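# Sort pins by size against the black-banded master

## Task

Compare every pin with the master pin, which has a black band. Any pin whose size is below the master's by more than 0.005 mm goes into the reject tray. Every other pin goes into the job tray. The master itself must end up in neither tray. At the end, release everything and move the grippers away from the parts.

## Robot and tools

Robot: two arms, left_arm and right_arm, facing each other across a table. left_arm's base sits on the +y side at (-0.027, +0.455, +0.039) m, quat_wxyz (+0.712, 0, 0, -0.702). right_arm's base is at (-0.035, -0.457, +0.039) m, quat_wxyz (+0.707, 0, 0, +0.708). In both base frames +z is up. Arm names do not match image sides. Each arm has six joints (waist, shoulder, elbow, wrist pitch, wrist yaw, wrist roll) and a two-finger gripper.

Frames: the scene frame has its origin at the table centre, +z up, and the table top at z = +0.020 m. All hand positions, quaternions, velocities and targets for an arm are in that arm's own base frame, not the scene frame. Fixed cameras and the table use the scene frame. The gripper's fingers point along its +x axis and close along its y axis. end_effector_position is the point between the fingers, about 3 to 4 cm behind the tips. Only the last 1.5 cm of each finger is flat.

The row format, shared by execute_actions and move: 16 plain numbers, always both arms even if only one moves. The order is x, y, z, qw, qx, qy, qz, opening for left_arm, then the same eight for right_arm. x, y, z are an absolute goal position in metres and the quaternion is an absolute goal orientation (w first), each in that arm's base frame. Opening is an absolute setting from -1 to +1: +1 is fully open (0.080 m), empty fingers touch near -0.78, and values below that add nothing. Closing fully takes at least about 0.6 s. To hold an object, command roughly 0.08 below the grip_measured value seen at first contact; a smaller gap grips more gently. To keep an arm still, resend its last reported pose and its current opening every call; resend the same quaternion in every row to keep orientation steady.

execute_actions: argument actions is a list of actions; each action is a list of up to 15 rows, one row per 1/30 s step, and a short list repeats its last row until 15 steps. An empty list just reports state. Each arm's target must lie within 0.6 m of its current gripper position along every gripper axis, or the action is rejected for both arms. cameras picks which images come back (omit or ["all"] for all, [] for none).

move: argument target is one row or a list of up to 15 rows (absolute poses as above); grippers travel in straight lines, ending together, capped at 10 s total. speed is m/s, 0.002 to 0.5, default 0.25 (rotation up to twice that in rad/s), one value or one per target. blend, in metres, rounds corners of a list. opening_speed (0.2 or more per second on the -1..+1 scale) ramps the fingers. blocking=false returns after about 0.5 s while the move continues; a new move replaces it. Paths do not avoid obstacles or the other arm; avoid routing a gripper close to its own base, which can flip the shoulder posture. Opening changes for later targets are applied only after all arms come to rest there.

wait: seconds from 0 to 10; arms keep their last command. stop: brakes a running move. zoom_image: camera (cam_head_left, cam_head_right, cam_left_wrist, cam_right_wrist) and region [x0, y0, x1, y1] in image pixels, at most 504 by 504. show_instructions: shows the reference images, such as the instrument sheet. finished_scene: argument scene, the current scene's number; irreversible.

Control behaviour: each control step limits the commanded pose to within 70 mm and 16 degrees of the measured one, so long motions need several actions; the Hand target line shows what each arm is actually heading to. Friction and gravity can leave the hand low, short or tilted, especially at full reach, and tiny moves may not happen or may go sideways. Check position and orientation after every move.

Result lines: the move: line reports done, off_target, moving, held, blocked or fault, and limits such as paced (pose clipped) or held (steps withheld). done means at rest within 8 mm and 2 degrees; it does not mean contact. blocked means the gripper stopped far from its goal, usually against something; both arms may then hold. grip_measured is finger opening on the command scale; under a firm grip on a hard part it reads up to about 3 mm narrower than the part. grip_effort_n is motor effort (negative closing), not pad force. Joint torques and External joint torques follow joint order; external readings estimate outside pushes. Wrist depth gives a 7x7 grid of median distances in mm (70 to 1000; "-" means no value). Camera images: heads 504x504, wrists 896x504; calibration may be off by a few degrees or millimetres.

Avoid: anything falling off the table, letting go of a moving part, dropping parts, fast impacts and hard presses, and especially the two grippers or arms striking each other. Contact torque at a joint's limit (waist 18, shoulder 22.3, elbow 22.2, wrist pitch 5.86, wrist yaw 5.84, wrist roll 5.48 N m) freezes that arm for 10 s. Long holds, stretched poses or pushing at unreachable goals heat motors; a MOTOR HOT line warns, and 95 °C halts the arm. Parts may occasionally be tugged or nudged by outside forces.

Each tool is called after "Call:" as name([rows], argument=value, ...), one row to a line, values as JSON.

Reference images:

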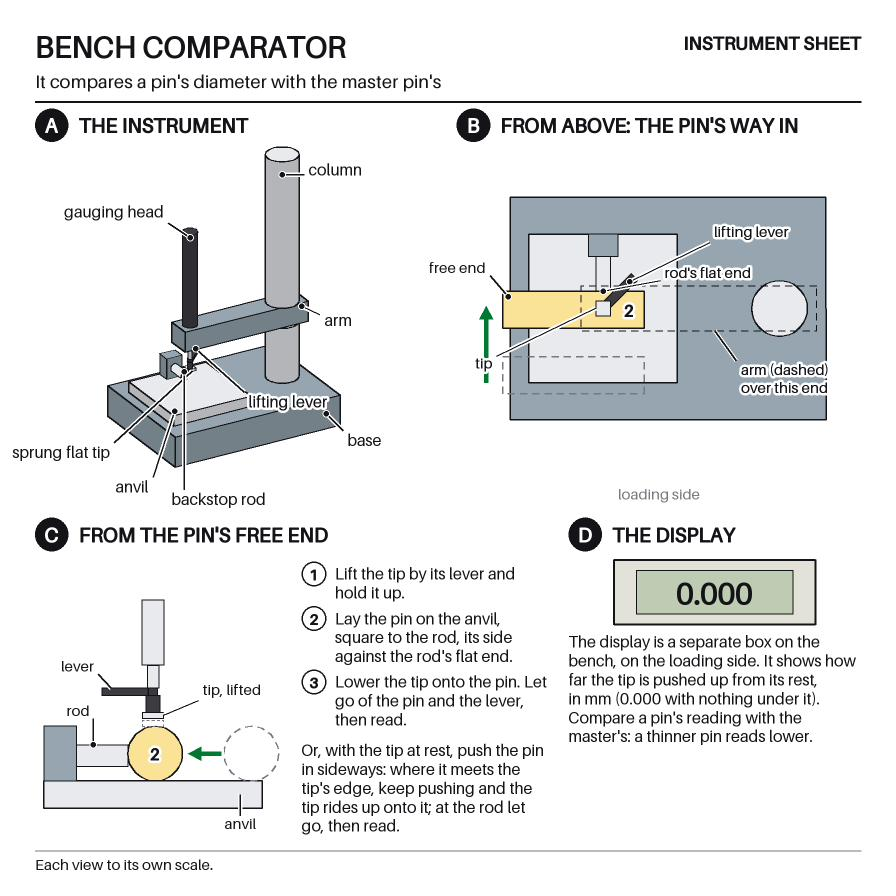

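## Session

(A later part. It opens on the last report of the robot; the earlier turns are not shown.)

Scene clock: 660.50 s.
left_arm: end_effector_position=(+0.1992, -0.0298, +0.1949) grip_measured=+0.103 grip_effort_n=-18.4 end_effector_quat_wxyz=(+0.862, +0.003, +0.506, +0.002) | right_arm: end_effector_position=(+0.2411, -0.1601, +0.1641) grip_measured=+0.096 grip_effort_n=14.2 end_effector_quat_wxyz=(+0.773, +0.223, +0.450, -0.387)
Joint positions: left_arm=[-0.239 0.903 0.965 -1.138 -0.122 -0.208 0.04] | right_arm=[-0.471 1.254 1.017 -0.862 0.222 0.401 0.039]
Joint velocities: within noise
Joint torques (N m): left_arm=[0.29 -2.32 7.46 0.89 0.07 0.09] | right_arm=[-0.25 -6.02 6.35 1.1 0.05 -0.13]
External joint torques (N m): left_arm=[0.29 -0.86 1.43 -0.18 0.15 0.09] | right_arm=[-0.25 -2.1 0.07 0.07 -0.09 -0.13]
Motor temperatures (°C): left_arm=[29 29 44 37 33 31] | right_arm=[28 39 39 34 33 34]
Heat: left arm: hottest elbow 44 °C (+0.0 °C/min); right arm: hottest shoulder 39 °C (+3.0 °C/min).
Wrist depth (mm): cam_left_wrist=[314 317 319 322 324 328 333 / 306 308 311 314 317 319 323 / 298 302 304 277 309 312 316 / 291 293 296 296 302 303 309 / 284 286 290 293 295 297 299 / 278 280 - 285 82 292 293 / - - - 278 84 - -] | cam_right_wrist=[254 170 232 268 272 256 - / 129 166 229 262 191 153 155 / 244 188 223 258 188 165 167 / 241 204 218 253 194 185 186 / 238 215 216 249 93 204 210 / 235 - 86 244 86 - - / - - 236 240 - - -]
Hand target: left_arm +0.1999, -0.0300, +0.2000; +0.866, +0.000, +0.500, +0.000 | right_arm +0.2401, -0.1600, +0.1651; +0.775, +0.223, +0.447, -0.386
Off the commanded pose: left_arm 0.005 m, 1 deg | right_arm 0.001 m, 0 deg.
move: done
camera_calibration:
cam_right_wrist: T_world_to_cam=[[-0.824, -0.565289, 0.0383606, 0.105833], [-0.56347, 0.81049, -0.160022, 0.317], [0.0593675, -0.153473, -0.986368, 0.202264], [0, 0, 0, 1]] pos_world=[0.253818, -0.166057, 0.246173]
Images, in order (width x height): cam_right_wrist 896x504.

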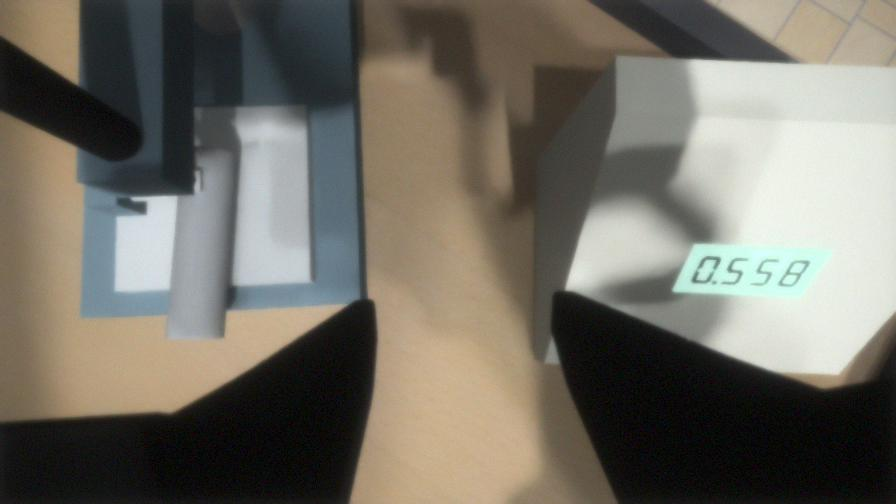

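Call:
move([
  [0.20, -0.03, 0.20, 0.866, 0, 0.5, 0, 0.1, 0.2632, -0.115, 0.165, 0.7750, 0.2231, 0.4475, -0.3864, 0.1],
  [0.20, -0.03, 0.20, 0.866, 0, 0.5, 0, 0.1, 0.3150, -0.0885, 0.107, 0.7750, 0.2231, 0.4475, -0.3864, 0.1],
  [0.20, -0.03, 0.20, 0.866, 0, 0.5, 0, 0.1, 0.3250, -0.1035, 0.0678, 0.7750, 0.2231, 0.4475, -0.3864, 0.1],
  [0.20, -0.03, 0.20, 0.866, 0, 0.5, 0, 0.1, 0.3250, -0.1035, 0.0678, 0.7750, 0.2231, 0.4475, -0.3864, -0.6],
], speed=[0.2,0.15,0.05,0.05], blend=[0.02,0.005,0,0], opening_speed=0.6, cameras=["cam_right_wrist"])

Call:
move([
  [0.20, -0.03, 0.20, 0.866, 0, 0.5, 0, 0.1, 0.2945, -0.1275, 0.0755, 0.7750, 0.2231, 0.4475, -0.3864, -0.6],
  [0.20, -0.03, 0.20, 0.866, 0, 0.5, 0, 0.1, 0.2945, -0.1275, 0.12, 0.7750, 0.2231, 0.4475, -0.3864, -0.6],
], speed=[0.05,0.15], blend=[0.01,0], cameras=["cam_right_wrist"])

Call:
move([
  [0.20, -0.03, 0.20, 0.866, 0, 0.5, 0, 0.1, 0.29, 0.02, 0.14, 0.84, 0.12, 0.48, -0.22, -0.6],
  [0.20, -0.03, 0.20, 0.866, 0, 0.5, 0, 0.1, 0.370, 0.080, 0.11, 0.866, 0, 0.5, 0, -0.6],
  [0.20, -0.03, 0.20, 0.866, 0, 0.5, 0, 0.1, 0.370, 0.080, 0.055, 0.866, 0, 0.5, 0, -0.6],
], speed=[0.25,0.25,0.1], blend=[0.03,0.01,0], cameras=["cam_right_wrist"])

Scene clock: 673.40 s.
left_arm: end_effector_position=(+0.1992, -0.0298, +0.1949) grip_measured=+0.103 grip_effort_n=-18.4 end_effector_quat_wxyz=(+0.862, +0.003, +0.506, +0.002) | right_arm: end_effector_position=(+0.3268, -0.1032, +0.0726) grip_measured=-0.394 grip_effort_n=-83.5 end_effector_quat_wxyz=(+0.778, +0.225, +0.442, -0.386)
Joint positions: left_arm=[-0.239 0.903 0.965 -1.138 -0.122 -0.208 0.04] | right_arm=[-0.151 1.594 0.933 -0.505 0.358 0.703 0.017]
Joint velocities: within noise
Joint torques (N m): left_arm=[0.29 -2.32 7.46 0.89 0.07 0.09] | right_arm=[-0.2 -6.07 5.52 1 0.17 -0.13]
External joint torques (N m): left_arm=[0.29 -0.87 1.39 -0.2 0.14 0.09] | right_arm=[-0.23 -0.05 -0.31 0.06 -0.06 -0.13]
Motor temperatures (°C): left_arm=[29 29 44 37 33 31] | right_arm=[28 39 40 35 33 34]
Heat: left arm: hottest elbow 44 °C (+0.0 °C/min); right arm: hottest elbow 40 °C (+1.0 °C/min).
Wrist depth (mm): cam_left_wrist=[313 317 320 323 325 328 332 / 306 309 311 315 318 319 323 / 298 300 303 276 310 313 316 / 291 293 296 296 302 303 308 / 284 286 289 292 295 296 299 / 277 281 - 284 83 291 293 / - - - 278 84 - -] | cam_right_wrist=[166 167 127 - 130 177 179 / 162 162 108 108 129 173 175 / 158 160 122 105 125 169 171 / 155 156 120 103 130 165 168 / 152 153 127 98 130 161 164 / 149 151 - 154 86 - - / - - - 151 - - -]
Hand target: left_arm +0.1999, -0.0300, +0.2000; +0.866, +0.000, +0.500, +0.000 | right_arm +0.3249, -0.1035, +0.0679; +0.775, +0.223, +0.448, -0.386
Off the commanded pose: left_arm 0.005 m, 1 deg | right_arm 0.005 m, 1 deg.
move: done
camera_calibration:
cam_right_wrist: T_world_to_cam=[[-0.8244, -0.565448, 0.0251513, 0.213173], [-0.56055, 0.809488, -0.174681, 0.304534], [0.0784132, -0.158105, -0.984304, 0.108817], [0, 0, 0, 1]] pos_world=[0.337913, -0.108773, 0.154944]
Images, in order (width x height): cam_right_wrist 896x504.

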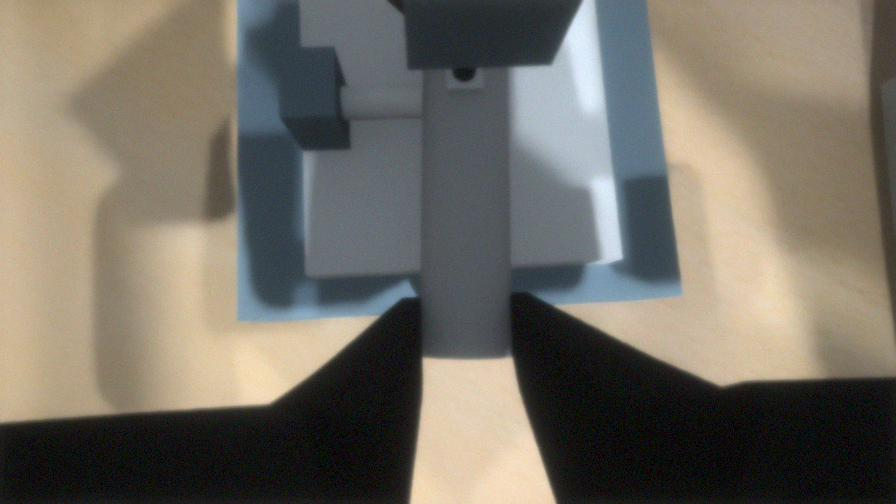

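Scene clock: 675.00 s.
left_arm: end_effector_position=(+0.1992, -0.0298, +0.1949) grip_measured=+0.103 grip_effort_n=-18.4 end_effector_quat_wxyz=(+0.862, +0.003, +0.506, +0.002) | right_arm: end_effector_position=(+0.2909, -0.1256, +0.1110) grip_measured=-0.394 grip_effort_n=-83.5 end_effector_quat_wxyz=(+0.768, +0.222, +0.460, -0.387)
Joint positions: left_arm=[-0.239 0.903 0.965 -1.138 -0.122 -0.208 0.04] | right_arm=[-0.262 1.444 0.964 -0.692 0.31 0.595 0.017]
Joint velocities: within noise
Joint torques (N m): left_arm=[0.29 -2.31 7.47 0.89 0.07 0.1] | right_arm=[-0.17 -7.66 8.19 0.88 0.27 -0.1]
External joint torques (N m): left_arm=[0.29 -0.81 1.38 -0.18 0.16 0.1] | right_arm=[-0.16 -2.59 2.15 -0.04 0.07 -0.1]
Motor temperatures (°C): left_arm=[29 29 44 37 33 31] | right_arm=[28 39 40 35 33 34]
Heat: left arm: hottest elbow 44 °C (+0.0 °C/min); right arm: hottest elbow 40 °C (+1.0 °C/min).
Wrist depth (mm): cam_left_wrist=[313 316 320 323 323 328 332 / 305 308 312 314 318 319 323 / 298 301 304 277 309 313 316 / 290 294 295 296 302 303 307 / 284 286 290 291 295 297 300 / 277 281 - 285 83 292 294 / - - - 278 84 - -] | cam_right_wrist=[196 - 96 112 212 217 143 / 193 - 159 108 209 211 140 / 190 154 157 105 205 199 139 / 187 160 155 102 202 197 146 / 184 187 164 98 198 195 162 / 182 185 - 191 86 - - / - - - 188 - - -]
Hand target: left_arm +0.1999, -0.0300, +0.2000; +0.866, +0.000, +0.500, +0.000 | right_arm +0.2944, -0.1275, +0.1200; +0.775, +0.223, +0.448, -0.386
Off the commanded pose: left_arm 0.005 m, 1 deg | right_arm 0.010 m, 2 deg.
move: off_target (right_arm)
camera_calibration:
cam_right_wrist: T_world_to_cam=[[-0.822067, -0.567083, 0.0512239, 0.166108], [-0.568048, 0.810624, -0.142166, 0.307961], [0.0390964, -0.145967, -0.988517, 0.159266], [0, 0, 0, 1]] pos_world=[0.305262, -0.132196, 0.19271]
Images, in order (width x height): cam_right_wrist 896x504.

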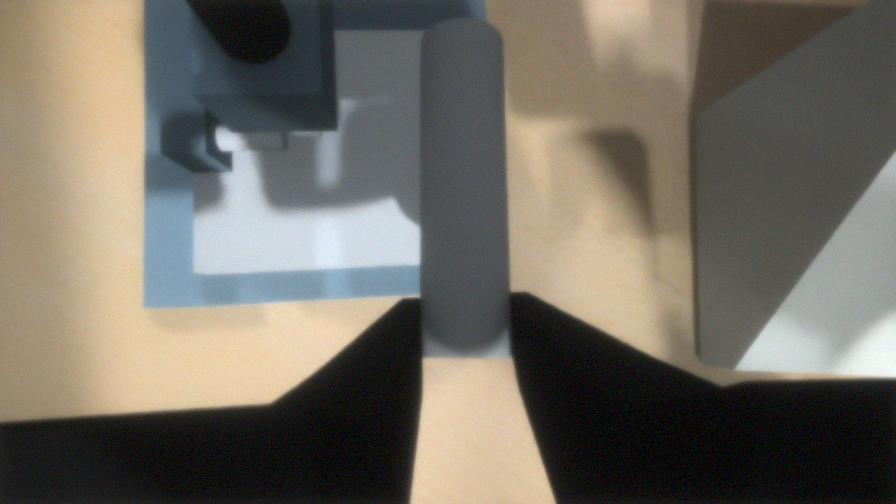

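Scene clock: 677.93 s.
left_arm: end_effector_position=(+0.1992, -0.0298, +0.1949) grip_measured=+0.103 grip_effort_n=-18.8 end_effector_quat_wxyz=(+0.862, +0.003, +0.506, +0.002) | right_arm: end_effector_position=(+0.3691, +0.0794, +0.0551) grip_measured=-0.393 grip_effort_n=-83.5 end_effector_quat_wxyz=(+0.865, +0.001, +0.502, -0.002)
Joint positions: left_arm=[-0.239 0.903 0.965 -1.138 -0.122 -0.208 0.04] | right_arm=[0.264 1.688 0.949 -0.328 0.132 0.235 0.017]
Joint velocities: within noise
Joint torques (N m): left_arm=[0.28 -2.31 7.47 0.89 0.07 0.1] | right_arm=[0.06 -7.69 6.12 1.34 0.06 -0.13]
External joint torques (N m): left_arm=[0.29 -0.79 1.32 -0.21 0.15 0.1] | right_arm=[0.09 -1.1 0.4 0.26 -0.03 -0.13]
Motor temperatures (°C): left_arm=[29 29 44 37 33 31] | right_arm=[28 39 40 35 33 34]
Heat: left arm: hottest elbow 44 °C (+0.0 °C/min); right arm: hottest elbow 40 °C (+2.0 °C/min).
Wrist depth (mm): cam_left_wrist=[314 317 320 322 324 328 331 / 306 308 312 314 317 319 322 / 298 301 303 277 309 313 316 / 291 294 296 296 302 303 308 / 283 286 289 291 295 298 301 / 277 281 - 285 83 291 293 / - - - 278 84 - -] | cam_right_wrist=[138 142 142 144 145 150 152 / 122 140 139 139 143 148 149 / 121 137 137 113 140 145 147 / 120 135 135 106 137 142 144 / 120 133 132 100 104 140 142 / - 131 - 131 86 - - / - - - 130 - - -]
Hand target: left_arm +0.1999, -0.0300, +0.2000; +0.866, +0.000, +0.500, +0.000 | right_arm +0.3700, +0.0800, +0.0549; +0.866, +0.000, +0.500, +0.000
Off the commanded pose: left_arm 0.005 m, 1 deg | right_arm 0.001 m, 0 deg.
move: done
camera_calibration:
cam_right_wrist: T_world_to_cam=[[-0.0472514, -0.998264, 0.0351618, 0.0986183], [-0.986088, 0.0410011, -0.161087, 0.394691], [0.159366, -0.0422842, -0.986314, 0.0781429], [0, 0, 0, 1]] pos_world=[0.381407, 0.0855685, 0.137185]
Images, in order (width x height): cam_right_wrist 896x504.

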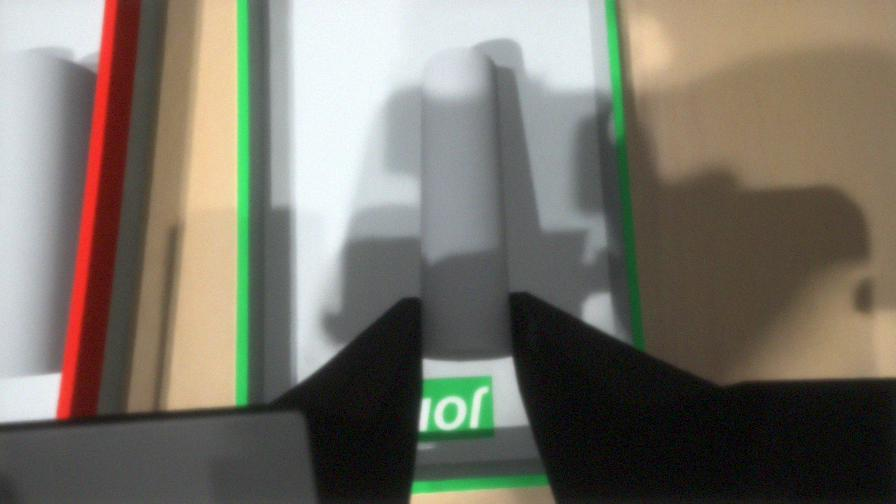

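Call:
move([
  [0.20, -0.03, 0.20, 0.866, 0, 0.5, 0, 0.1, 0.370, 0.080, 0.038, 0.866, 0, 0.5, 0, -0.6],
  [0.20, -0.03, 0.20, 0.866, 0, 0.5, 0, 0.1, 0.370, 0.080, 0.0315, 0.866, 0, 0.5, 0, -0.6],
  [0.20, -0.03, 0.20, 0.866, 0, 0.5, 0, 0.1, 0.370, 0.080, 0.0325, 0.866, 0, 0.5, 0, -0.05],
  [0.20, -0.03, 0.20, 0.866, 0, 0.5, 0, 0.1, 0.354, 0.080, 0.10, 0.866, 0, 0.5, 0, -0.05],
], speed=[0.06,0.02,0.05,0.12], blend=0, opening_speed=0.5, cameras=["cam_right_wrist"])

Call:
move([
  [0.20, -0.03, 0.20, 0.866, 0, 0.5, 0, 0.1, 0.31, 0.04, 0.12, 0.7075, -0.3101, 0.4085, 0.4880, -0.05],
  [0.20, -0.03, 0.20, 0.866, 0, 0.5, 0, 0.1, 0.2965, 0.0745, 0.08, 0.3864, -0.4475, 0.2231, 0.7750, 0.0],
], speed=[0.35,0.35], blend=[0.02,0], cameras=["cam_right_wrist"])

Scene clock: 690.10 s.
left_arm: end_effector_position=(+0.1992, -0.0298, +0.1949) grip_measured=+0.103 grip_effort_n=-18.4 end_effector_quat_wxyz=(+0.862, +0.003, +0.506, +0.002) | right_arm: end_effector_position=(+0.3518, +0.0789, +0.0935) grip_measured=-0.054 grip_effort_n=14.2 end_effector_quat_wxyz=(+0.862, -0.002, +0.508, +0.000)
Joint positions: left_arm=[-0.239 0.903 0.965 -1.138 -0.122 -0.208 0.04] | right_arm=[0.277 1.57 0.996 -0.508 0.135 0.24 0.033]
Joint velocities: within noise
Joint torques (N m): left_arm=[0.3 -2.32 7.47 0.89 0.07 0.09] | right_arm=[0.22 -8.47 7.53 0.84 0.2 0.14]
External joint torques (N m): left_arm=[0.31 -0.85 1.37 -0.21 0.15 0.09] | right_arm=[0.22 -2.34 1.43 -0.23 0.12 0.13]
Motor temperatures (°C): left_arm=[29 29 44 37 33 31] | right_arm=[28 40 40 36 33 34]
Heat: left arm: hottest elbow 44 °C (+0.0 °C/min); right arm: hottest shoulder 40 °C (-1.0 °C/min).
Wrist depth (mm): cam_left_wrist=[313 317 320 322 324 328 332 / 306 309 312 315 318 319 322 / 298 300 304 276 310 312 316 / 291 293 296 296 302 303 308 / 284 286 289 292 294 297 300 / 277 281 - 285 82 291 292 / - - - 278 84 - -] | cam_right_wrist=[177 179 182 185 190 192 195 / 156 177 179 180 186 190 192 / 154 166 177 177 183 186 189 / 151 169 174 174 180 183 185 / 166 171 158 173 103 180 183 / 165 - - 172 80 - - / - - - 170 171 - -]
Hand target: left_arm +0.1999, -0.0300, +0.2000; +0.866, +0.000, +0.500, +0.000 | right_arm +0.3539, +0.0801, +0.1000; +0.866, +0.000, +0.500, +0.000
Off the commanded pose: left_arm 0.005 m, 1 deg | right_arm 0.007 m, 1 deg.
move: done
camera_calibration:
cam_right_wrist: T_world_to_cam=[[-0.040272, -0.9984, 0.0396939, 0.0931437], [-0.988433, 0.0339937, -0.147802, 0.384022], [0.146216, -0.045187, -0.98822, 0.123758], [0, 0, 0, 1]] pos_world=[0.365236, 0.0855326, 0.175362]
Images, in order (width x height): cam_right_wrist 896x504.

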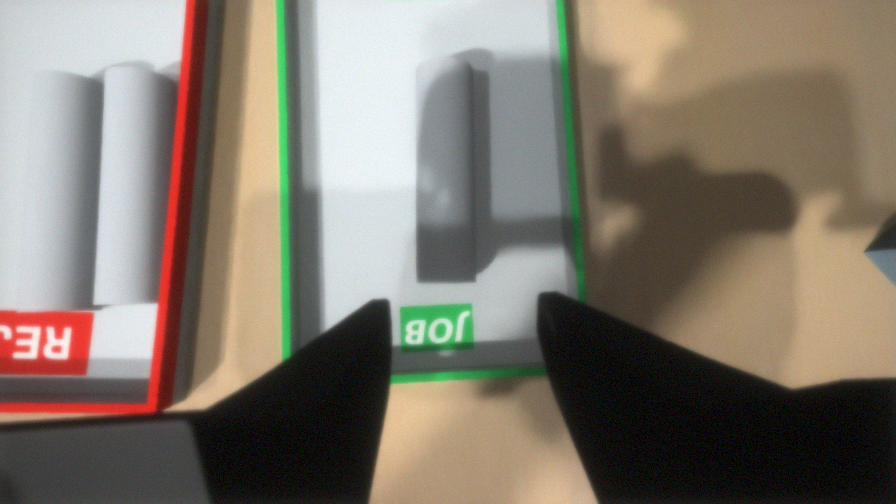

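Scene clock: 694.37 s.
left_arm: end_effector_position=(+0.1992, -0.0298, +0.1949) grip_measured=+0.103 grip_effort_n=-18.4 end_effector_quat_wxyz=(+0.862, +0.003, +0.506, +0.002) | right_arm: end_effector_position=(+0.2953, +0.0741, +0.0818) grip_measured=-0.004 grip_effort_n=14.2 end_effector_quat_wxyz=(+0.390, -0.449, +0.223, +0.773)
Joint positions: left_arm=[-0.239 0.903 0.965 -1.138 -0.122 -0.208 0.04] | right_arm=[0.04 1.953 1.425 -1.353 -0.426 -2.239 0.035]
Joint velocities: within noise
Joint torques (N m): left_arm=[0.29 -2.32 7.47 0.89 0.07 0.09] | right_arm=[0.2 -7.7 6.15 -0.3 -0.18 -0.13]
External joint torques (N m): left_arm=[0.3 -0.85 1.37 -0.21 0.15 0.09] | right_arm=[0.15 -0.01 1.3 -0.05 0.11 -0.14]
Motor temperatures (°C): left_arm=[29 29 44 37 33 31] | right_arm=[28 40 40 35 33 34]
Heat: left arm: hottest elbow 44 °C (+0.0 °C/min); right arm: hottest shoulder 40 °C (+0.0 °C/min).
Wrist depth (mm): cam_left_wrist=[314 317 320 321 324 327 332 / 306 308 313 315 317 320 324 / 298 300 303 277 310 313 317 / 290 293 296 297 303 303 308 / 284 286 290 291 295 297 300 / 278 281 - 284 82 291 293 / - - - 278 84 - -] | cam_right_wrist=[189 189 189 188 188 187 186 / 184 183 183 183 183 182 179 / 178 178 178 164 177 177 174 / 173 174 173 159 173 172 161 / 169 169 169 154 93 165 167 / 166 - - 164 91 - - / - - - 160 160 - -]
Hand target: left_arm +0.1999, -0.0300, +0.2000; +0.866, +0.000, +0.500, +0.000 | right_arm +0.2965, +0.0746, +0.0800; +0.386, -0.448, +0.223, +0.775
Off the commanded pose: left_arm 0.005 m, 1 deg | right_arm 0.002 m, 0 deg.
move: done
camera_calibration:
cam_right_wrist: T_world_to_cam=[[0.826571, 0.561414, 0.0399278, -0.285033], [0.559727, -0.812498, -0.162952, -0.06662], [-0.0590424, 0.15704, -0.985826, 0.165695], [0, 0, 0, 1]] pos_world=[0.282672, 0.0798722, 0.163871]
Images, in order (width x height): cam_right_wrist 896x504.

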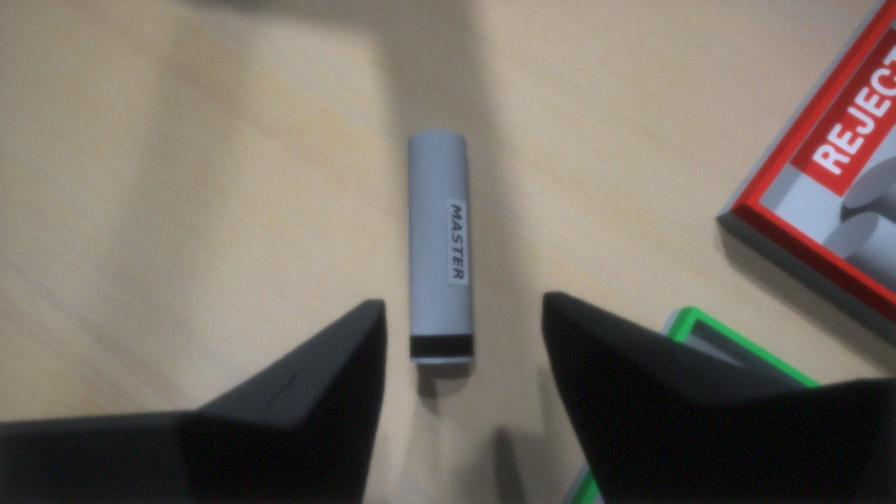

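Call:
move([
  [0.20, -0.03, 0.20, 0.866, 0, 0.5, 0, 0.1, 0.2885, 0.0722, 0.045, 0.3763, -0.4503, 0.2172, 0.7800, 0.0],
  [0.20, -0.03, 0.20, 0.866, 0, 0.5, 0, 0.1, 0.2880, 0.0722, 0.0265, 0.3763, -0.4503, 0.2172, 0.7800, 0.0],
], speed=0.08, blend=[0.005,0], cameras=["cam_right_wrist"])

Scene clock: 700.00 s.
left_arm: end_effector_position=(+0.1992, -0.0298, +0.1949) grip_measured=+0.103 grip_effort_n=-18.4 end_effector_quat_wxyz=(+0.862, +0.003, +0.506, +0.002) | right_arm: end_effector_position=(+0.2904, +0.0726, +0.0308) grip_measured=-0.004 grip_effort_n=14.7 end_effector_quat_wxyz=(+0.379, -0.455, +0.215, +0.776)
Joint positions: left_arm=[-0.239 0.903 0.965 -1.138 -0.122 -0.208 0.04] | right_arm=[0.04 2.011 1.292 -1.165 -0.417 -2.269 0.035]
Joint velocities: within noise
Joint torques (N m): left_arm=[0.3 -2.32 7.46 0.89 0.07 0.1] | right_arm=[-0.01 -7.82 4.2 -0.03 -0.19 -0.13]
External joint torques (N m): left_arm=[0.29 -0.83 1.37 -0.19 0.16 0.09] | right_arm=[0 -0.16 -0.23 0.24 0.1 -0.13]
Motor temperatures (°C): left_arm=[29 29 44 37 33 31] | right_arm=[28 40 40 35 33 34]
Heat: left arm: hottest elbow 44 °C (+0.0 °C/min); right arm: hottest shoulder 40 °C (+0.0 °C/min).
Wrist depth (mm): cam_left_wrist=[313 318 320 322 323 327 332 / 305 308 311 314 318 319 323 / 299 300 304 276 309 312 316 / 290 293 296 296 302 303 308 / 284 287 290 291 295 297 300 / 277 281 - 284 83 291 294 / - - - 278 84 - -] | cam_right_wrist=[131 132 132 132 132 132 132 / 128 128 128 110 128 128 128 / 124 124 125 106 125 125 125 / 121 121 121 104 122 122 122 / 118 118 118 103 96 119 118 / 116 116 - 115 114 - - / - - - 112 113 - -]
Hand target: left_arm +0.1999, -0.0300, +0.2000; +0.866, +0.000, +0.500, +0.000 | right_arm +0.2879, +0.0723, +0.0266; +0.376, -0.450, +0.217, +0.780
Off the commanded pose: left_arm 0.005 m, 1 deg | right_arm 0.005 m, 1 deg.
move: done
camera_calibration:
cam_right_wrist: T_world_to_cam=[[0.809569, 0.58512, 0.047254, -0.275172], [0.584462, -0.795907, -0.157911, -0.0819416], [-0.0547874, 0.155458, -0.986322, 0.114213], [0, 0, 0, 1]] pos_world=[0.27692, 0.0780356, 0.112714]
Images, in order (width x height): cam_right_wrist 896x504.

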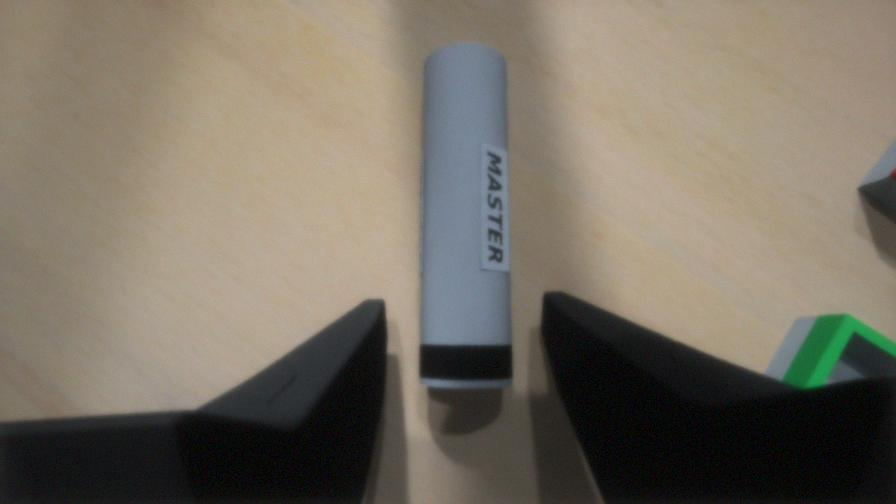

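Call:
move([
  [0.20, -0.03, 0.20, 0.866, 0, 0.5, 0, 0.1, 0.2900, 0.0695, 0.0243, 0.3763, -0.4503, 0.2172, 0.7800, 0.0],
  [0.20, -0.03, 0.20, 0.866, 0, 0.5, 0, 0.1, 0.2900, 0.0695, 0.0243, 0.3763, -0.4503, 0.2172, 0.7800, -0.6],
], speed=0.05, opening_speed=0.5, cameras=["cam_right_wrist"])

Call:
move([
  [0.20, -0.03, 0.20, 0.866, 0, 0.5, 0, 0.1, 0.286, 0.072, 0.11, 0.3763, -0.4503, 0.2172, 0.7800, -0.6],
  [0.20, -0.03, 0.20, 0.866, 0, 0.5, 0, 0.1, 0.26, 0.03, 0.15, 0.8213, -0.1587, 0.4742, 0.2748, -0.6],
  [0.20, -0.03, 0.20, 0.866, 0, 0.5, 0, 0.1, 0.255, -0.04, 0.14, 0.7750, 0.2231, 0.4475, -0.3864, -0.6],
  [0.20, -0.03, 0.20, 0.866, 0, 0.5, 0, 0.1, 0.2985, -0.1270, 0.105, 0.7750, 0.2231, 0.4475, -0.3864, -0.6],
], speed=[0.15,0.4,0.4,0.2], blend=[0.01,0.02,0.02,0], cameras=["cam_right_wrist"])

Scene clock: 709.60 s.
left_arm: end_effector_position=(+0.1992, -0.0298, +0.1949) grip_measured=+0.103 grip_effort_n=-18.4 end_effector_quat_wxyz=(+0.862, +0.003, +0.506, +0.002) | right_arm: end_effector_position=(+0.2904, +0.0705, +0.0277) grip_measured=-0.387 grip_effort_n=-83.5 end_effector_quat_wxyz=(+0.378, -0.454, +0.215, +0.778)
Joint positions: left_arm=[-0.239 0.903 0.965 -1.138 -0.122 -0.208 0.04] | right_arm=[0.034 2.021 1.292 -1.163 -0.414 -2.278 0.018]
Joint velocities: within noise
Joint torques (N m): left_arm=[0.29 -2.32 7.47 0.89 0.07 0.1] | right_arm=[-0.2 -7.71 4.86 -0.07 -0.18 -0.13]
External joint torques (N m): left_arm=[0.29 -0.8 1.3 -0.23 0.15 0.1] | right_arm=[-0.21 -0.02 0.45 0.19 0.1 -0.13]
Motor temperatures (°C): left_arm=[29 29 45 37 33 31] | right_arm=[28 40 39 34 33 34]
Heat: left arm: hottest elbow 45 °C (+1.0 °C/min); right arm: hottest shoulder 40 °C (+1.0 °C/min).
Wrist depth (mm): cam_left_wrist=[314 317 320 321 322 328 332 / 306 308 312 315 317 320 322 / 297 301 303 277 310 312 316 / 291 294 297 296 302 303 309 / 284 286 290 292 294 297 300 / 278 280 - 285 83 292 294 / - - - 278 84 - -] | cam_right_wrist=[129 129 129 129 129 129 129 / 126 126 126 106 126 125 125 / 122 122 122 102 122 122 122 / 120 119 119 101 119 119 119 / 116 116 116 96 115 116 112 / 113 113 - 112 - - - / - - - 110 - - -]
Hand target: left_arm +0.1999, -0.0300, +0.2000; +0.866, +0.000, +0.500, +0.000 | right_arm +0.2899, +0.0695, +0.0243; +0.376, -0.450, +0.217, +0.780
Off the commanded pose: left_arm 0.005 m, 1 deg | right_arm 0.004 m, 1 deg.
move: done
camera_calibration:
cam_right_wrist: T_world_to_cam=[[0.808609, 0.586772, 0.0430224, -0.273491], [0.585277, -0.794775, -0.160573, -0.0843922], [-0.0600266, 0.155021, -0.986086, 0.113049], [0, 0, 0, 1]] pos_world=[0.277326, 0.075879, 0.109691]
Images, in order (width x height): cam_right_wrist 896x504.

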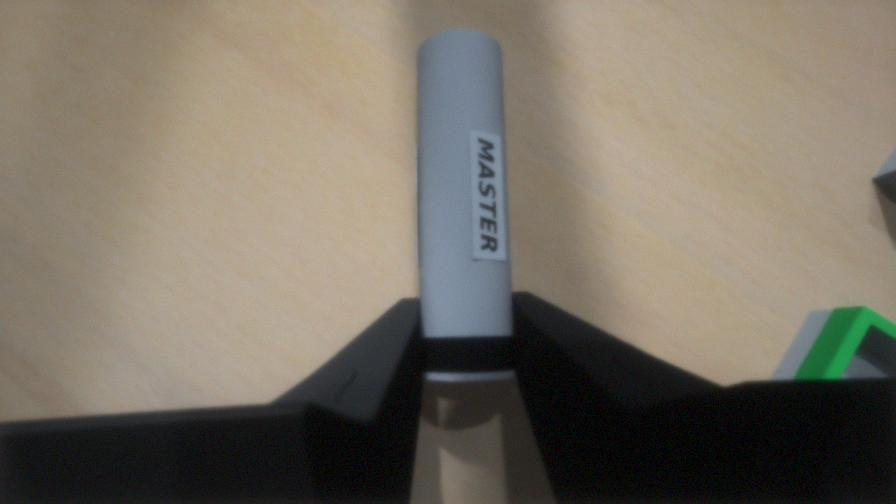

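Scene clock: 715.30 s.
left_arm: end_effector_position=(+0.1992, -0.0298, +0.1949) grip_measured=+0.103 grip_effort_n=-18.4 end_effector_quat_wxyz=(+0.862, +0.003, +0.506, +0.002) | right_arm: end_effector_position=(+0.2933, -0.1246, +0.0999) grip_measured=-0.387 grip_effort_n=-83.5 end_effector_quat_wxyz=(+0.770, +0.222, +0.455, -0.387)
Joint positions: left_arm=[-0.239 0.903 0.965 -1.138 -0.122 -0.208 0.04] | right_arm=[-0.256 1.458 0.927 -0.634 0.313 0.602 0.018]
Joint velocities: within noise
Joint torques (N m): left_arm=[0.3 -2.31 7.46 0.89 0.07 0.1] | right_arm=[-0.18 -5.93 8.28 1.17 0.24 -0.13]
External joint torques (N m): left_arm=[0.29 -0.84 1.35 -0.21 0.16 0.1] | right_arm=[-0.19 -0.77 2.3 0.24 0.04 -0.13]
Motor temperatures (°C): left_arm=[29 29 45 37 33 31] | right_arm=[28 40 40 34 33 34]
Heat: left arm: hottest elbow 45 °C (+1.0 °C/min); right arm: hottest shoulder 40 °C (+1.0 °C/min).
Wrist depth (mm): cam_left_wrist=[314 317 320 322 323 327 332 / 306 309 311 316 317 320 324 / 298 301 304 277 309 313 316 / 291 293 295 296 302 304 307 / 284 286 290 292 295 298 299 / 279 281 - 286 83 292 293 / - - - 278 84 - -] | cam_right_wrist=[187 82 102 155 201 205 145 / 184 125 136 106 198 200 143 / 180 152 146 103 194 196 142 / 177 149 145 101 190 192 141 / 175 176 153 96 187 189 153 / 173 174 - 180 - - - / - - - 177 - - -]
Hand target: left_arm +0.1999, -0.0300, +0.2000; +0.866, +0.000, +0.500, +0.000 | right_arm +0.2983, -0.1270, +0.1050; +0.775, +0.223, +0.448, -0.386
Off the commanded pose: left_arm 0.005 m, 1 deg | right_arm 0.008 m, 1 deg.
move: done
camera_calibration:
cam_right_wrist: T_world_to_cam=[[-0.822731, -0.566625, 0.0452683, 0.170085], [-0.56639, 0.81043, -0.149685, 0.307162], [0.0481287, -0.14879, -0.987697, 0.145223], [0, 0, 0, 1]] pos_world=[0.306919, -0.130951, 0.181714]
Images, in order (width x height): cam_right_wrist 896x504.

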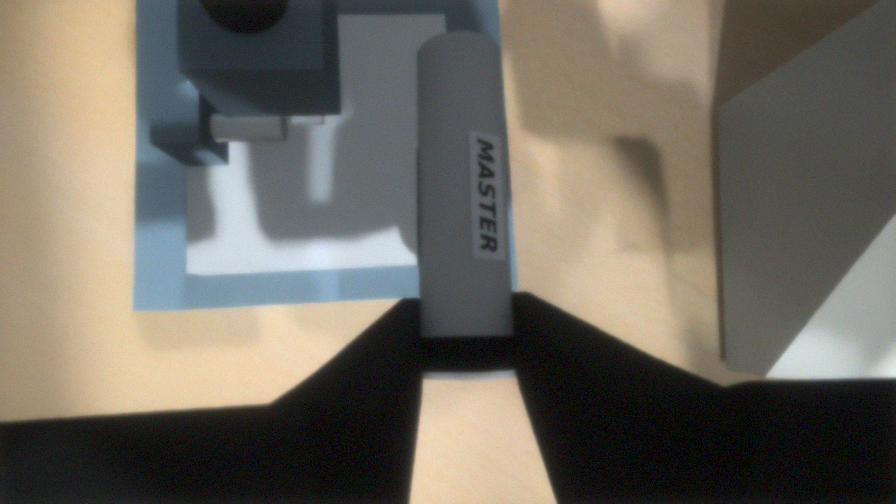

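Call:
move([
  [0.20, -0.03, 0.20, 0.866, 0, 0.5, 0, 0.1, 0.2985, -0.1272, 0.082, 0.7750, 0.2231, 0.4475, -0.3864, -0.6],
  [0.20, -0.03, 0.20, 0.866, 0, 0.5, 0, 0.1, 0.2985, -0.1272, 0.0700, 0.7750, 0.2231, 0.4475, -0.3864, -0.6],
], speed=[0.08,0.03], blend=[0.005,0], cameras=[])

Call:
move([
  [0.20, -0.03, 0.20, 0.866, 0, 0.5, 0, 0.1, 0.3165, -0.1130, 0.0700, 0.7750, 0.2231, 0.4475, -0.3864, -0.6],
  [0.20, -0.03, 0.20, 0.866, 0, 0.5, 0, 0.1, 0.3318, -0.1012, 0.0705, 0.7750, 0.2231, 0.4475, -0.3864, -0.6],
], speed=[0.05,0.03], blend=[0.003,0], cameras=["cam_right_wrist"])

Call:
move([
  [0.20, -0.03, 0.20, 0.866, 0, 0.5, 0, 0.1, 0.3285, -0.1037, 0.0700, 0.7750, 0.2231, 0.4475, -0.3864, -0.6],
  [0.20, -0.03, 0.20, 0.866, 0, 0.5, 0, 0.1, 0.3285, -0.1037, 0.0700, 0.7750, 0.2231, 0.4475, -0.3864, 0.1],
  [0.20, -0.03, 0.20, 0.866, 0, 0.5, 0, 0.1, 0.3175, -0.0897, 0.107, 0.7750, 0.2231, 0.4475, -0.3864, 0.1],
  [0.20, -0.03, 0.20, 0.866, 0, 0.5, 0, 0.1, 0.2632, -0.115, 0.165, 0.7750, 0.2231, 0.4475, -0.3864, 0.1],
  [0.20, -0.03, 0.20, 0.866, 0, 0.5, 0, 0.1, 0.240, -0.160, 0.165, 0.7750, 0.2231, 0.4475, -0.3864, 0.1],
], speed=[0.03,0.05,0.06,0.2,0.2], blend=[0,0,0.01,0.02,0], opening_speed=0.6, cameras=["cam_right_wrist"])

Call:
zoom_image(camera="cam_right_wrist", region=[680, 235, 830, 305])

Scene clock: 726.57 s.
left_arm: end_effector_position=(+0.1992, -0.0298, +0.1949) grip_measured=+0.103 grip_effort_n=-18.4 end_effector_quat_wxyz=(+0.862, +0.003, +0.506, +0.002) | right_arm: end_effector_position=(+0.2994, -0.1264, +0.0729) grip_measured=-0.387 grip_effort_n=-83.5 end_effector_quat_wxyz=(+0.777, +0.225, +0.445, -0.386)
Joint positions: left_arm=[-0.239 0.903 0.965 -1.138 -0.122 -0.208 0.04] | right_arm=[-0.257 1.506 0.847 -0.48 0.313 0.601 0.018]
Joint velocities: within noise
Joint torques (N m): left_arm=[0.3 -2.32 7.46 0.89 0.07 0.1] | right_arm=[-0.21 -5.67 5.82 1.18 0.26 -0.13]
External joint torques (N m): left_arm=[0.29 -0.83 1.37 -0.19 0.15 0.1] | right_arm=[-0.22 -0.41 0.09 0.23 0.06 -0.13]
Motor temperatures (°C): left_arm=[29 29 45 37 33 31] | right_arm=[28 40 41 34 33 34]
Heat: left arm: hottest elbow 45 °C (+1.0 °C/min); right arm: hottest elbow 41 °C (+1.0 °C/min).
Wrist depth (mm): cam_left_wrist=[314 317 319 321 323 327 332 / 305 308 313 315 317 320 324 / 298 301 303 277 309 313 316 / 291 293 296 297 302 303 308 / 284 286 290 293 295 298 300 / 278 281 - 285 83 291 294 / - - - 278 84 - -] | cam_right_wrist=[- - 127 128 174 176 178 / 160 110 123 105 170 173 149 / 157 120 121 102 166 169 148 / 127 117 119 101 162 165 147 / 151 126 127 96 130 162 146 / 149 151 - 154 - - - / - - - 151 - - -]
Hand target: left_arm +0.1999, -0.0300, +0.2000; +0.866, +0.000, +0.500, +0.000 | right_arm +0.2984, -0.1272, +0.0701; +0.775, +0.223, +0.447, -0.387
Off the commanded pose: left_arm 0.005 m, 1 deg | right_arm 0.003 m, 0 deg.
move: done
No camera images: "cameras" was empty.

Scene clock: 728.00 s.
left_arm: end_effector_position=(+0.1992, -0.0298, +0.1949) grip_measured=+0.103 grip_effort_n=-18.4 end_effector_quat_wxyz=(+0.862, +0.003, +0.506, +0.002) | right_arm: end_effector_position=(+0.3277, -0.1037, +0.0707) grip_measured=-0.387 grip_effort_n=-83.5 end_effector_quat_wxyz=(+0.774, +0.222, +0.447, -0.390)
Joint positions: left_arm=[-0.239 0.903 0.965 -1.138 -0.122 -0.208 0.04] | right_arm=[-0.15 1.612 0.947 -0.519 0.365 0.708 0.018]
Joint velocities: within noise
Joint torques (N m): left_arm=[0.29 -2.33 7.46 0.89 0.07 0.1] | right_arm=[0.57 -6 7.43 0.83 0.07 0.07]
External joint torques (N m): left_arm=[0.3 -0.84 1.37 -0.19 0.15 0.09] | right_arm=[0.59 0.1 1.67 -0.08 -0.16 0.07]
Motor temperatures (°C): left_arm=[29 29 45 37 33 31] | right_arm=[28 40 41 34 33 34]
Heat: left arm: hottest elbow 45 °C (+1.0 °C/min); right arm: hottest elbow 41 °C (+1.0 °C/min).
Wrist depth (mm): cam_left_wrist=[313 317 320 322 324 328 332 / 306 308 312 314 317 320 324 / 298 300 303 278 309 313 316 / 291 293 296 296 302 304 308 / 284 287 289 291 295 297 300 / 277 280 - 286 83 292 293 / - - - 278 84 - -] | cam_right_wrist=[160 162 124 - 128 176 180 / 157 159 109 104 127 172 174 / 154 156 118 102 123 168 171 / 151 152 117 100 122 164 167 / 148 150 124 96 128 160 164 / - - - 151 - - - / - - - 149 - - -]
Hand target: left_arm +0.1999, -0.0300, +0.2000; +0.866, +0.000, +0.500, +0.000 | right_arm +0.3318, -0.1012, +0.0705; +0.775, +0.223, +0.447, -0.386
Off the commanded pose: left_arm 0.005 m, 1 deg | right_arm 0.005 m, 0 deg.
move: done
camera_calibration:
cam_right_wrist: T_world_to_cam=[[-0.827121, -0.560646, 0.0393317, 0.213971], [-0.558597, 0.812345, -0.167528, 0.304277], [0.061973, -0.160536, -0.985082, 0.111896], [0, 0, 0, 1]] pos_world=[0.340014, -0.109253, 0.152786]
Images, in order (width x height): cam_right_wrist 896x504.

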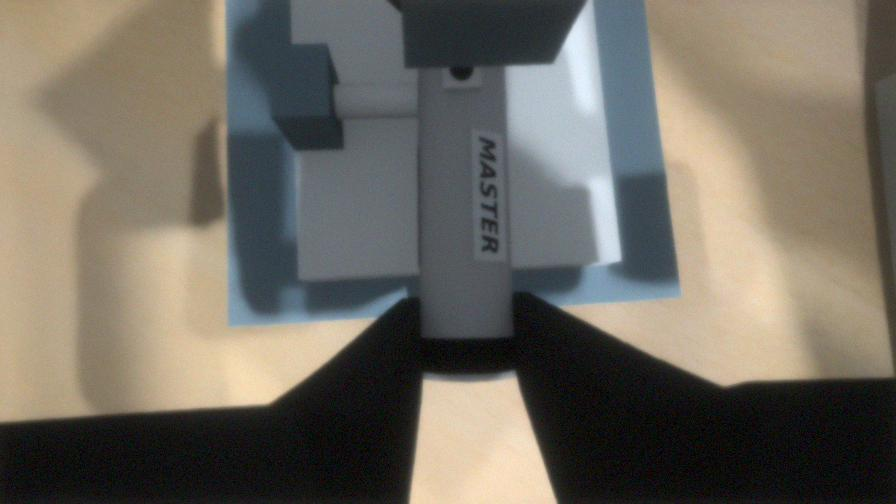

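Scene clock: 732.13 s.
left_arm: end_effector_position=(+0.1992, -0.0298, +0.1949) grip_measured=+0.103 grip_effort_n=-18.4 end_effector_quat_wxyz=(+0.862, +0.003, +0.506, +0.002) | right_arm: end_effector_position=(+0.2411, -0.1601, +0.1641) grip_measured=+0.096 grip_effort_n=14.7 end_effector_quat_wxyz=(+0.773, +0.223, +0.450, -0.387)
Joint positions: left_arm=[-0.239 0.903 0.965 -1.138 -0.122 -0.208 0.04] | right_arm=[-0.471 1.254 1.017 -0.862 0.222 0.401 0.039]
Joint velocities: within noise
Joint torques (N m): left_arm=[0.29 -2.32 7.46 0.89 0.07 0.1] | right_arm=[-0.23 -6.02 6.3 1.09 0.05 -0.11]
External joint torques (N m): left_arm=[0.29 -0.8 1.37 -0.18 0.15 0.09] | right_arm=[-0.25 -2.04 0.01 0.07 -0.09 -0.11]
Motor temperatures (°C): left_arm=[29 29 45 37 33 31] | right_arm=[28 40 41 34 33 34]
Heat: left arm: hottest elbow 45 °C (+1.0 °C/min); right arm: hottest elbow 41 °C (+1.0 °C/min).
Wrist depth (mm): cam_left_wrist=[314 317 320 321 324 328 332 / 305 308 312 315 317 319 323 / 299 301 303 276 310 312 317 / 290 293 296 296 302 303 308 / 284 287 290 292 295 297 301 / 278 281 - 285 82 292 293 / - - - 278 84 - -] | cam_right_wrist=[255 171 233 269 272 256 - / 129 166 229 263 191 153 155 / 244 165 223 259 187 165 166 / 241 197 219 253 194 185 186 / 239 213 217 249 93 204 210 / 235 - 86 244 86 - - / - - 236 239 - - -]
Hand target: left_arm +0.1999, -0.0300, +0.2000; +0.866, +0.000, +0.500, +0.000 | right_arm +0.2400, -0.1599, +0.1650; +0.775, +0.223, +0.447, -0.386
Off the commanded pose: left_arm 0.005 m, 1 deg | right_arm 0.001 m, 0 deg.
move: done
camera_calibration:
cam_right_wrist: T_world_to_cam=[[-0.824, -0.565289, 0.0383606, 0.105833], [-0.56347, 0.81049, -0.160022, 0.317], [0.0593675, -0.153473, -0.986368, 0.202264], [0, 0, 0, 1]] pos_world=[0.253818, -0.166057, 0.246173]
Images, in order (width x height): cam_right_wrist 896x504.

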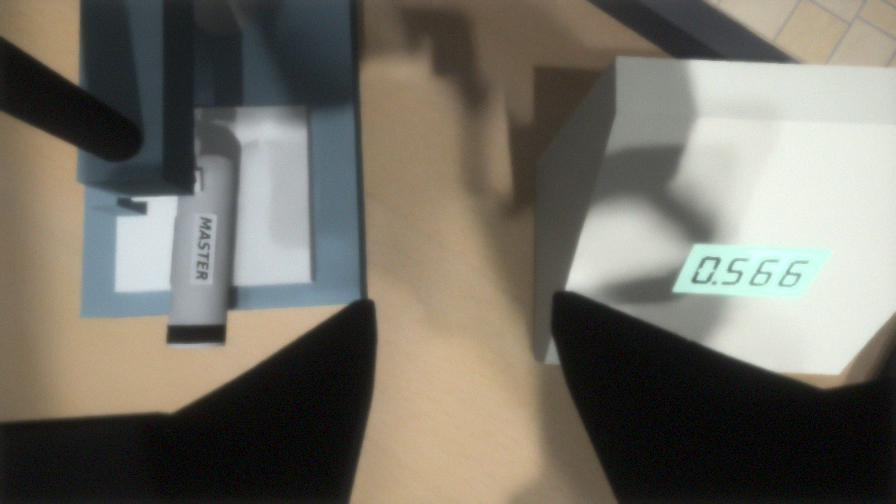

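Scaled by 3.360 from the camera's 896x504 image, which has a finer 1280x720 frame.

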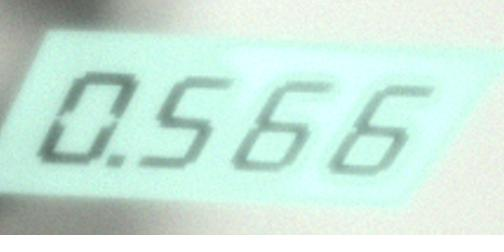

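Call:
move([
  [0.20, -0.03, 0.20, 0.866, 0, 0.5, 0, 0.1, 0.29, 0.0, 0.15, 0.85, 0.06, 0.49, -0.11, -0.05],
  [0.20, -0.03, 0.20, 0.866, 0, 0.5, 0, 0.1, 0.370, 0.080, 0.085, 0.866, 0, 0.5, 0, -0.05],
], speed=[0.3,0.25], blend=[0.04,0], cameras=["cam_right_wrist"])

Scene clock: 748.30 s.
left_arm: end_effector_position=(+0.1992, -0.0298, +0.1949) grip_measured=+0.103 grip_effort_n=-18.4 end_effector_quat_wxyz=(+0.862, +0.003, +0.506, +0.002) | right_arm: end_effector_position=(+0.3670, +0.0781, +0.0848) grip_measured=-0.046 grip_effort_n=-19.8 end_effector_quat_wxyz=(+0.865, +0.001, +0.501, -0.003)
Joint positions: left_arm=[-0.239 0.903 0.965 -1.138 -0.122 -0.208 0.04] | right_arm=[0.263 1.628 1.012 -0.45 0.134 0.235 0.033]
Joint velocities: within noise
Joint torques (N m): left_arm=[0.29 -2.3 7.47 0.89 0.07 0.09] | right_arm=[0.15 -6.6 7.56 1.13 -0.01 -0.13]
External joint torques (N m): left_arm=[0.28 -0.84 1.37 -0.21 0.16 0.09] | right_arm=[0.18 -0.17 1.58 0.06 -0.09 -0.13]
Motor temperatures (°C): left_arm=[29 29 45 37 33 31] | right_arm=[28 39 41 35 33 34]
Heat: left arm: hottest elbow 45 °C (+1.0 °C/min); right arm: hottest elbow 41 °C (+1.0 °C/min).
Wrist depth (mm): cam_left_wrist=[313 317 319 321 322 327 331 / 305 308 312 315 317 319 323 / 298 301 303 277 310 313 317 / 290 293 296 296 303 304 308 / 284 285 289 292 295 297 300 / 278 281 - 285 83 292 293 / - - - 278 84 - -] | cam_right_wrist=[170 172 174 177 182 184 186 / 167 169 171 173 178 181 183 / 145 166 168 168 173 178 179 / 143 165 165 165 169 174 176 / 141 162 155 163 94 171 173 / 156 - - 161 81 - - / - - - 160 161 - -]
Hand target: left_arm +0.1999, -0.0300, +0.2000; +0.866, +0.000, +0.500, +0.000 | right_arm +0.3700, +0.0800, +0.0850; +0.866, +0.000, +0.500, +0.000
Off the commanded pose: left_arm 0.005 m, 1 deg | right_arm 0.004 m, 0 deg.
move: done
camera_calibration:
cam_right_wrist: T_world_to_cam=[[-0.0493692, -0.998117, 0.0363986, 0.0968465], [-0.985752, 0.0428258, -0.162661, 0.397363], [0.160796, -0.0439104, -0.98601, 0.107243], [0, 0, 0, 1]] pos_world=[0.379238, 0.0843558, 0.166853]
Images, in order (width x height): cam_right_wrist 896x504.

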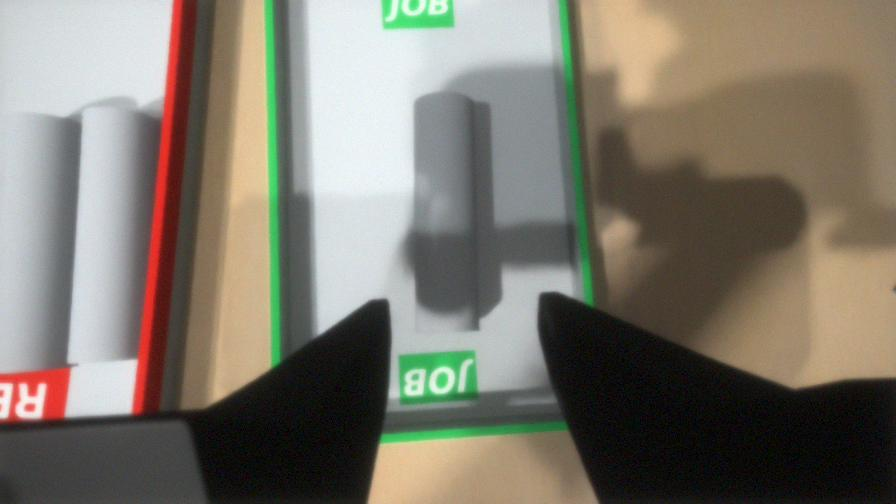

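Call:
move([
  [0.20, -0.03, 0.20, 0.866, 0, 0.5, 0, 0.1, 0.3730, 0.0805, 0.055, 0.8659, 0.0087, 0.4999, -0.0151, -0.05],
  [0.20, -0.03, 0.20, 0.866, 0, 0.5, 0, 0.1, 0.3730, 0.0805, 0.0385, 0.8659, 0.0087, 0.4999, -0.0151, -0.05],
], speed=[0.1,0.06], blend=[0.005,0], cameras=["cam_right_wrist"])

Scene clock: 755.67 s.
left_arm: end_effector_position=(+0.1992, -0.0298, +0.1949) grip_measured=+0.103 grip_effort_n=-18.4 end_effector_quat_wxyz=(+0.862, +0.003, +0.506, +0.002) | right_arm: end_effector_position=(+0.3751, +0.0806, +0.0438) grip_measured=-0.046 grip_effort_n=-19.8 end_effector_quat_wxyz=(+0.869, +0.010, +0.495, -0.013)
Joint positions: left_arm=[-0.239 0.903 0.965 -1.138 -0.122 -0.208 0.04] | right_arm=[0.27 1.728 0.936 -0.263 0.149 0.264 0.033]
Joint velocities: within noise
Joint torques (N m): left_arm=[0.29 -2.32 7.46 0.89 0.07 0.09] | right_arm=[0.22 -6.97 5.33 1.14 0.21 0.13]
External joint torques (N m): left_arm=[0.28 -0.86 1.43 -0.18 0.15 0.09] | right_arm=[0.22 -0.23 -0.19 0.08 0.12 0.13]
Motor temperatures (°C): left_arm=[29 29 45 37 33 31] | right_arm=[28 39 41 35 33 34]
Heat: left arm: hottest elbow 45 °C (+1.0 °C/min); right arm: hottest elbow 41 °C (+1.0 °C/min).
Wrist depth (mm): cam_left_wrist=[314 317 319 321 324 328 332 / 305 308 312 315 318 319 323 / 298 301 304 277 309 313 316 / 291 293 295 297 301 303 308 / 284 286 290 292 295 298 300 / 278 281 - 285 82 292 293 / - - - 278 84 - -] | cam_right_wrist=[- 133 133 135 136 140 142 / 119 130 130 112 132 137 139 / 118 128 128 110 130 135 136 / 119 125 125 108 127 132 133 / 119 123 122 107 107 129 130 / 119 - - 121 89 - - / - - - 119 119 - -]
Hand target: left_arm +0.1999, -0.0300, +0.2000; +0.866, +0.000, +0.500, +0.000 | right_arm +0.3729, +0.0806, +0.0385; +0.866, +0.009, +0.500, -0.015
Off the commanded pose: left_arm 0.005 m, 1 deg | right_arm 0.006 m, 1 deg.
move: done
camera_calibration:
cam_right_wrist: T_world_to_cam=[[-0.0760746, -0.996656, 0.0298136, 0.111447], [-0.981856, 0.0696693, -0.176364, 0.39556], [0.173698, -0.0426895, -0.983873, 0.0605814], [0, 0, 0, 1]] pos_world=[0.386338, 0.0861025, 0.126044]
Images, in order (width x height): cam_right_wrist 896x504.

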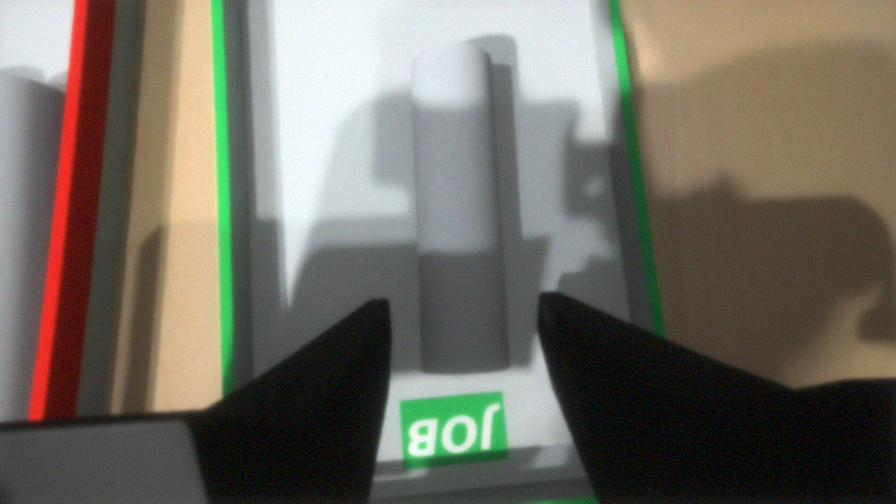

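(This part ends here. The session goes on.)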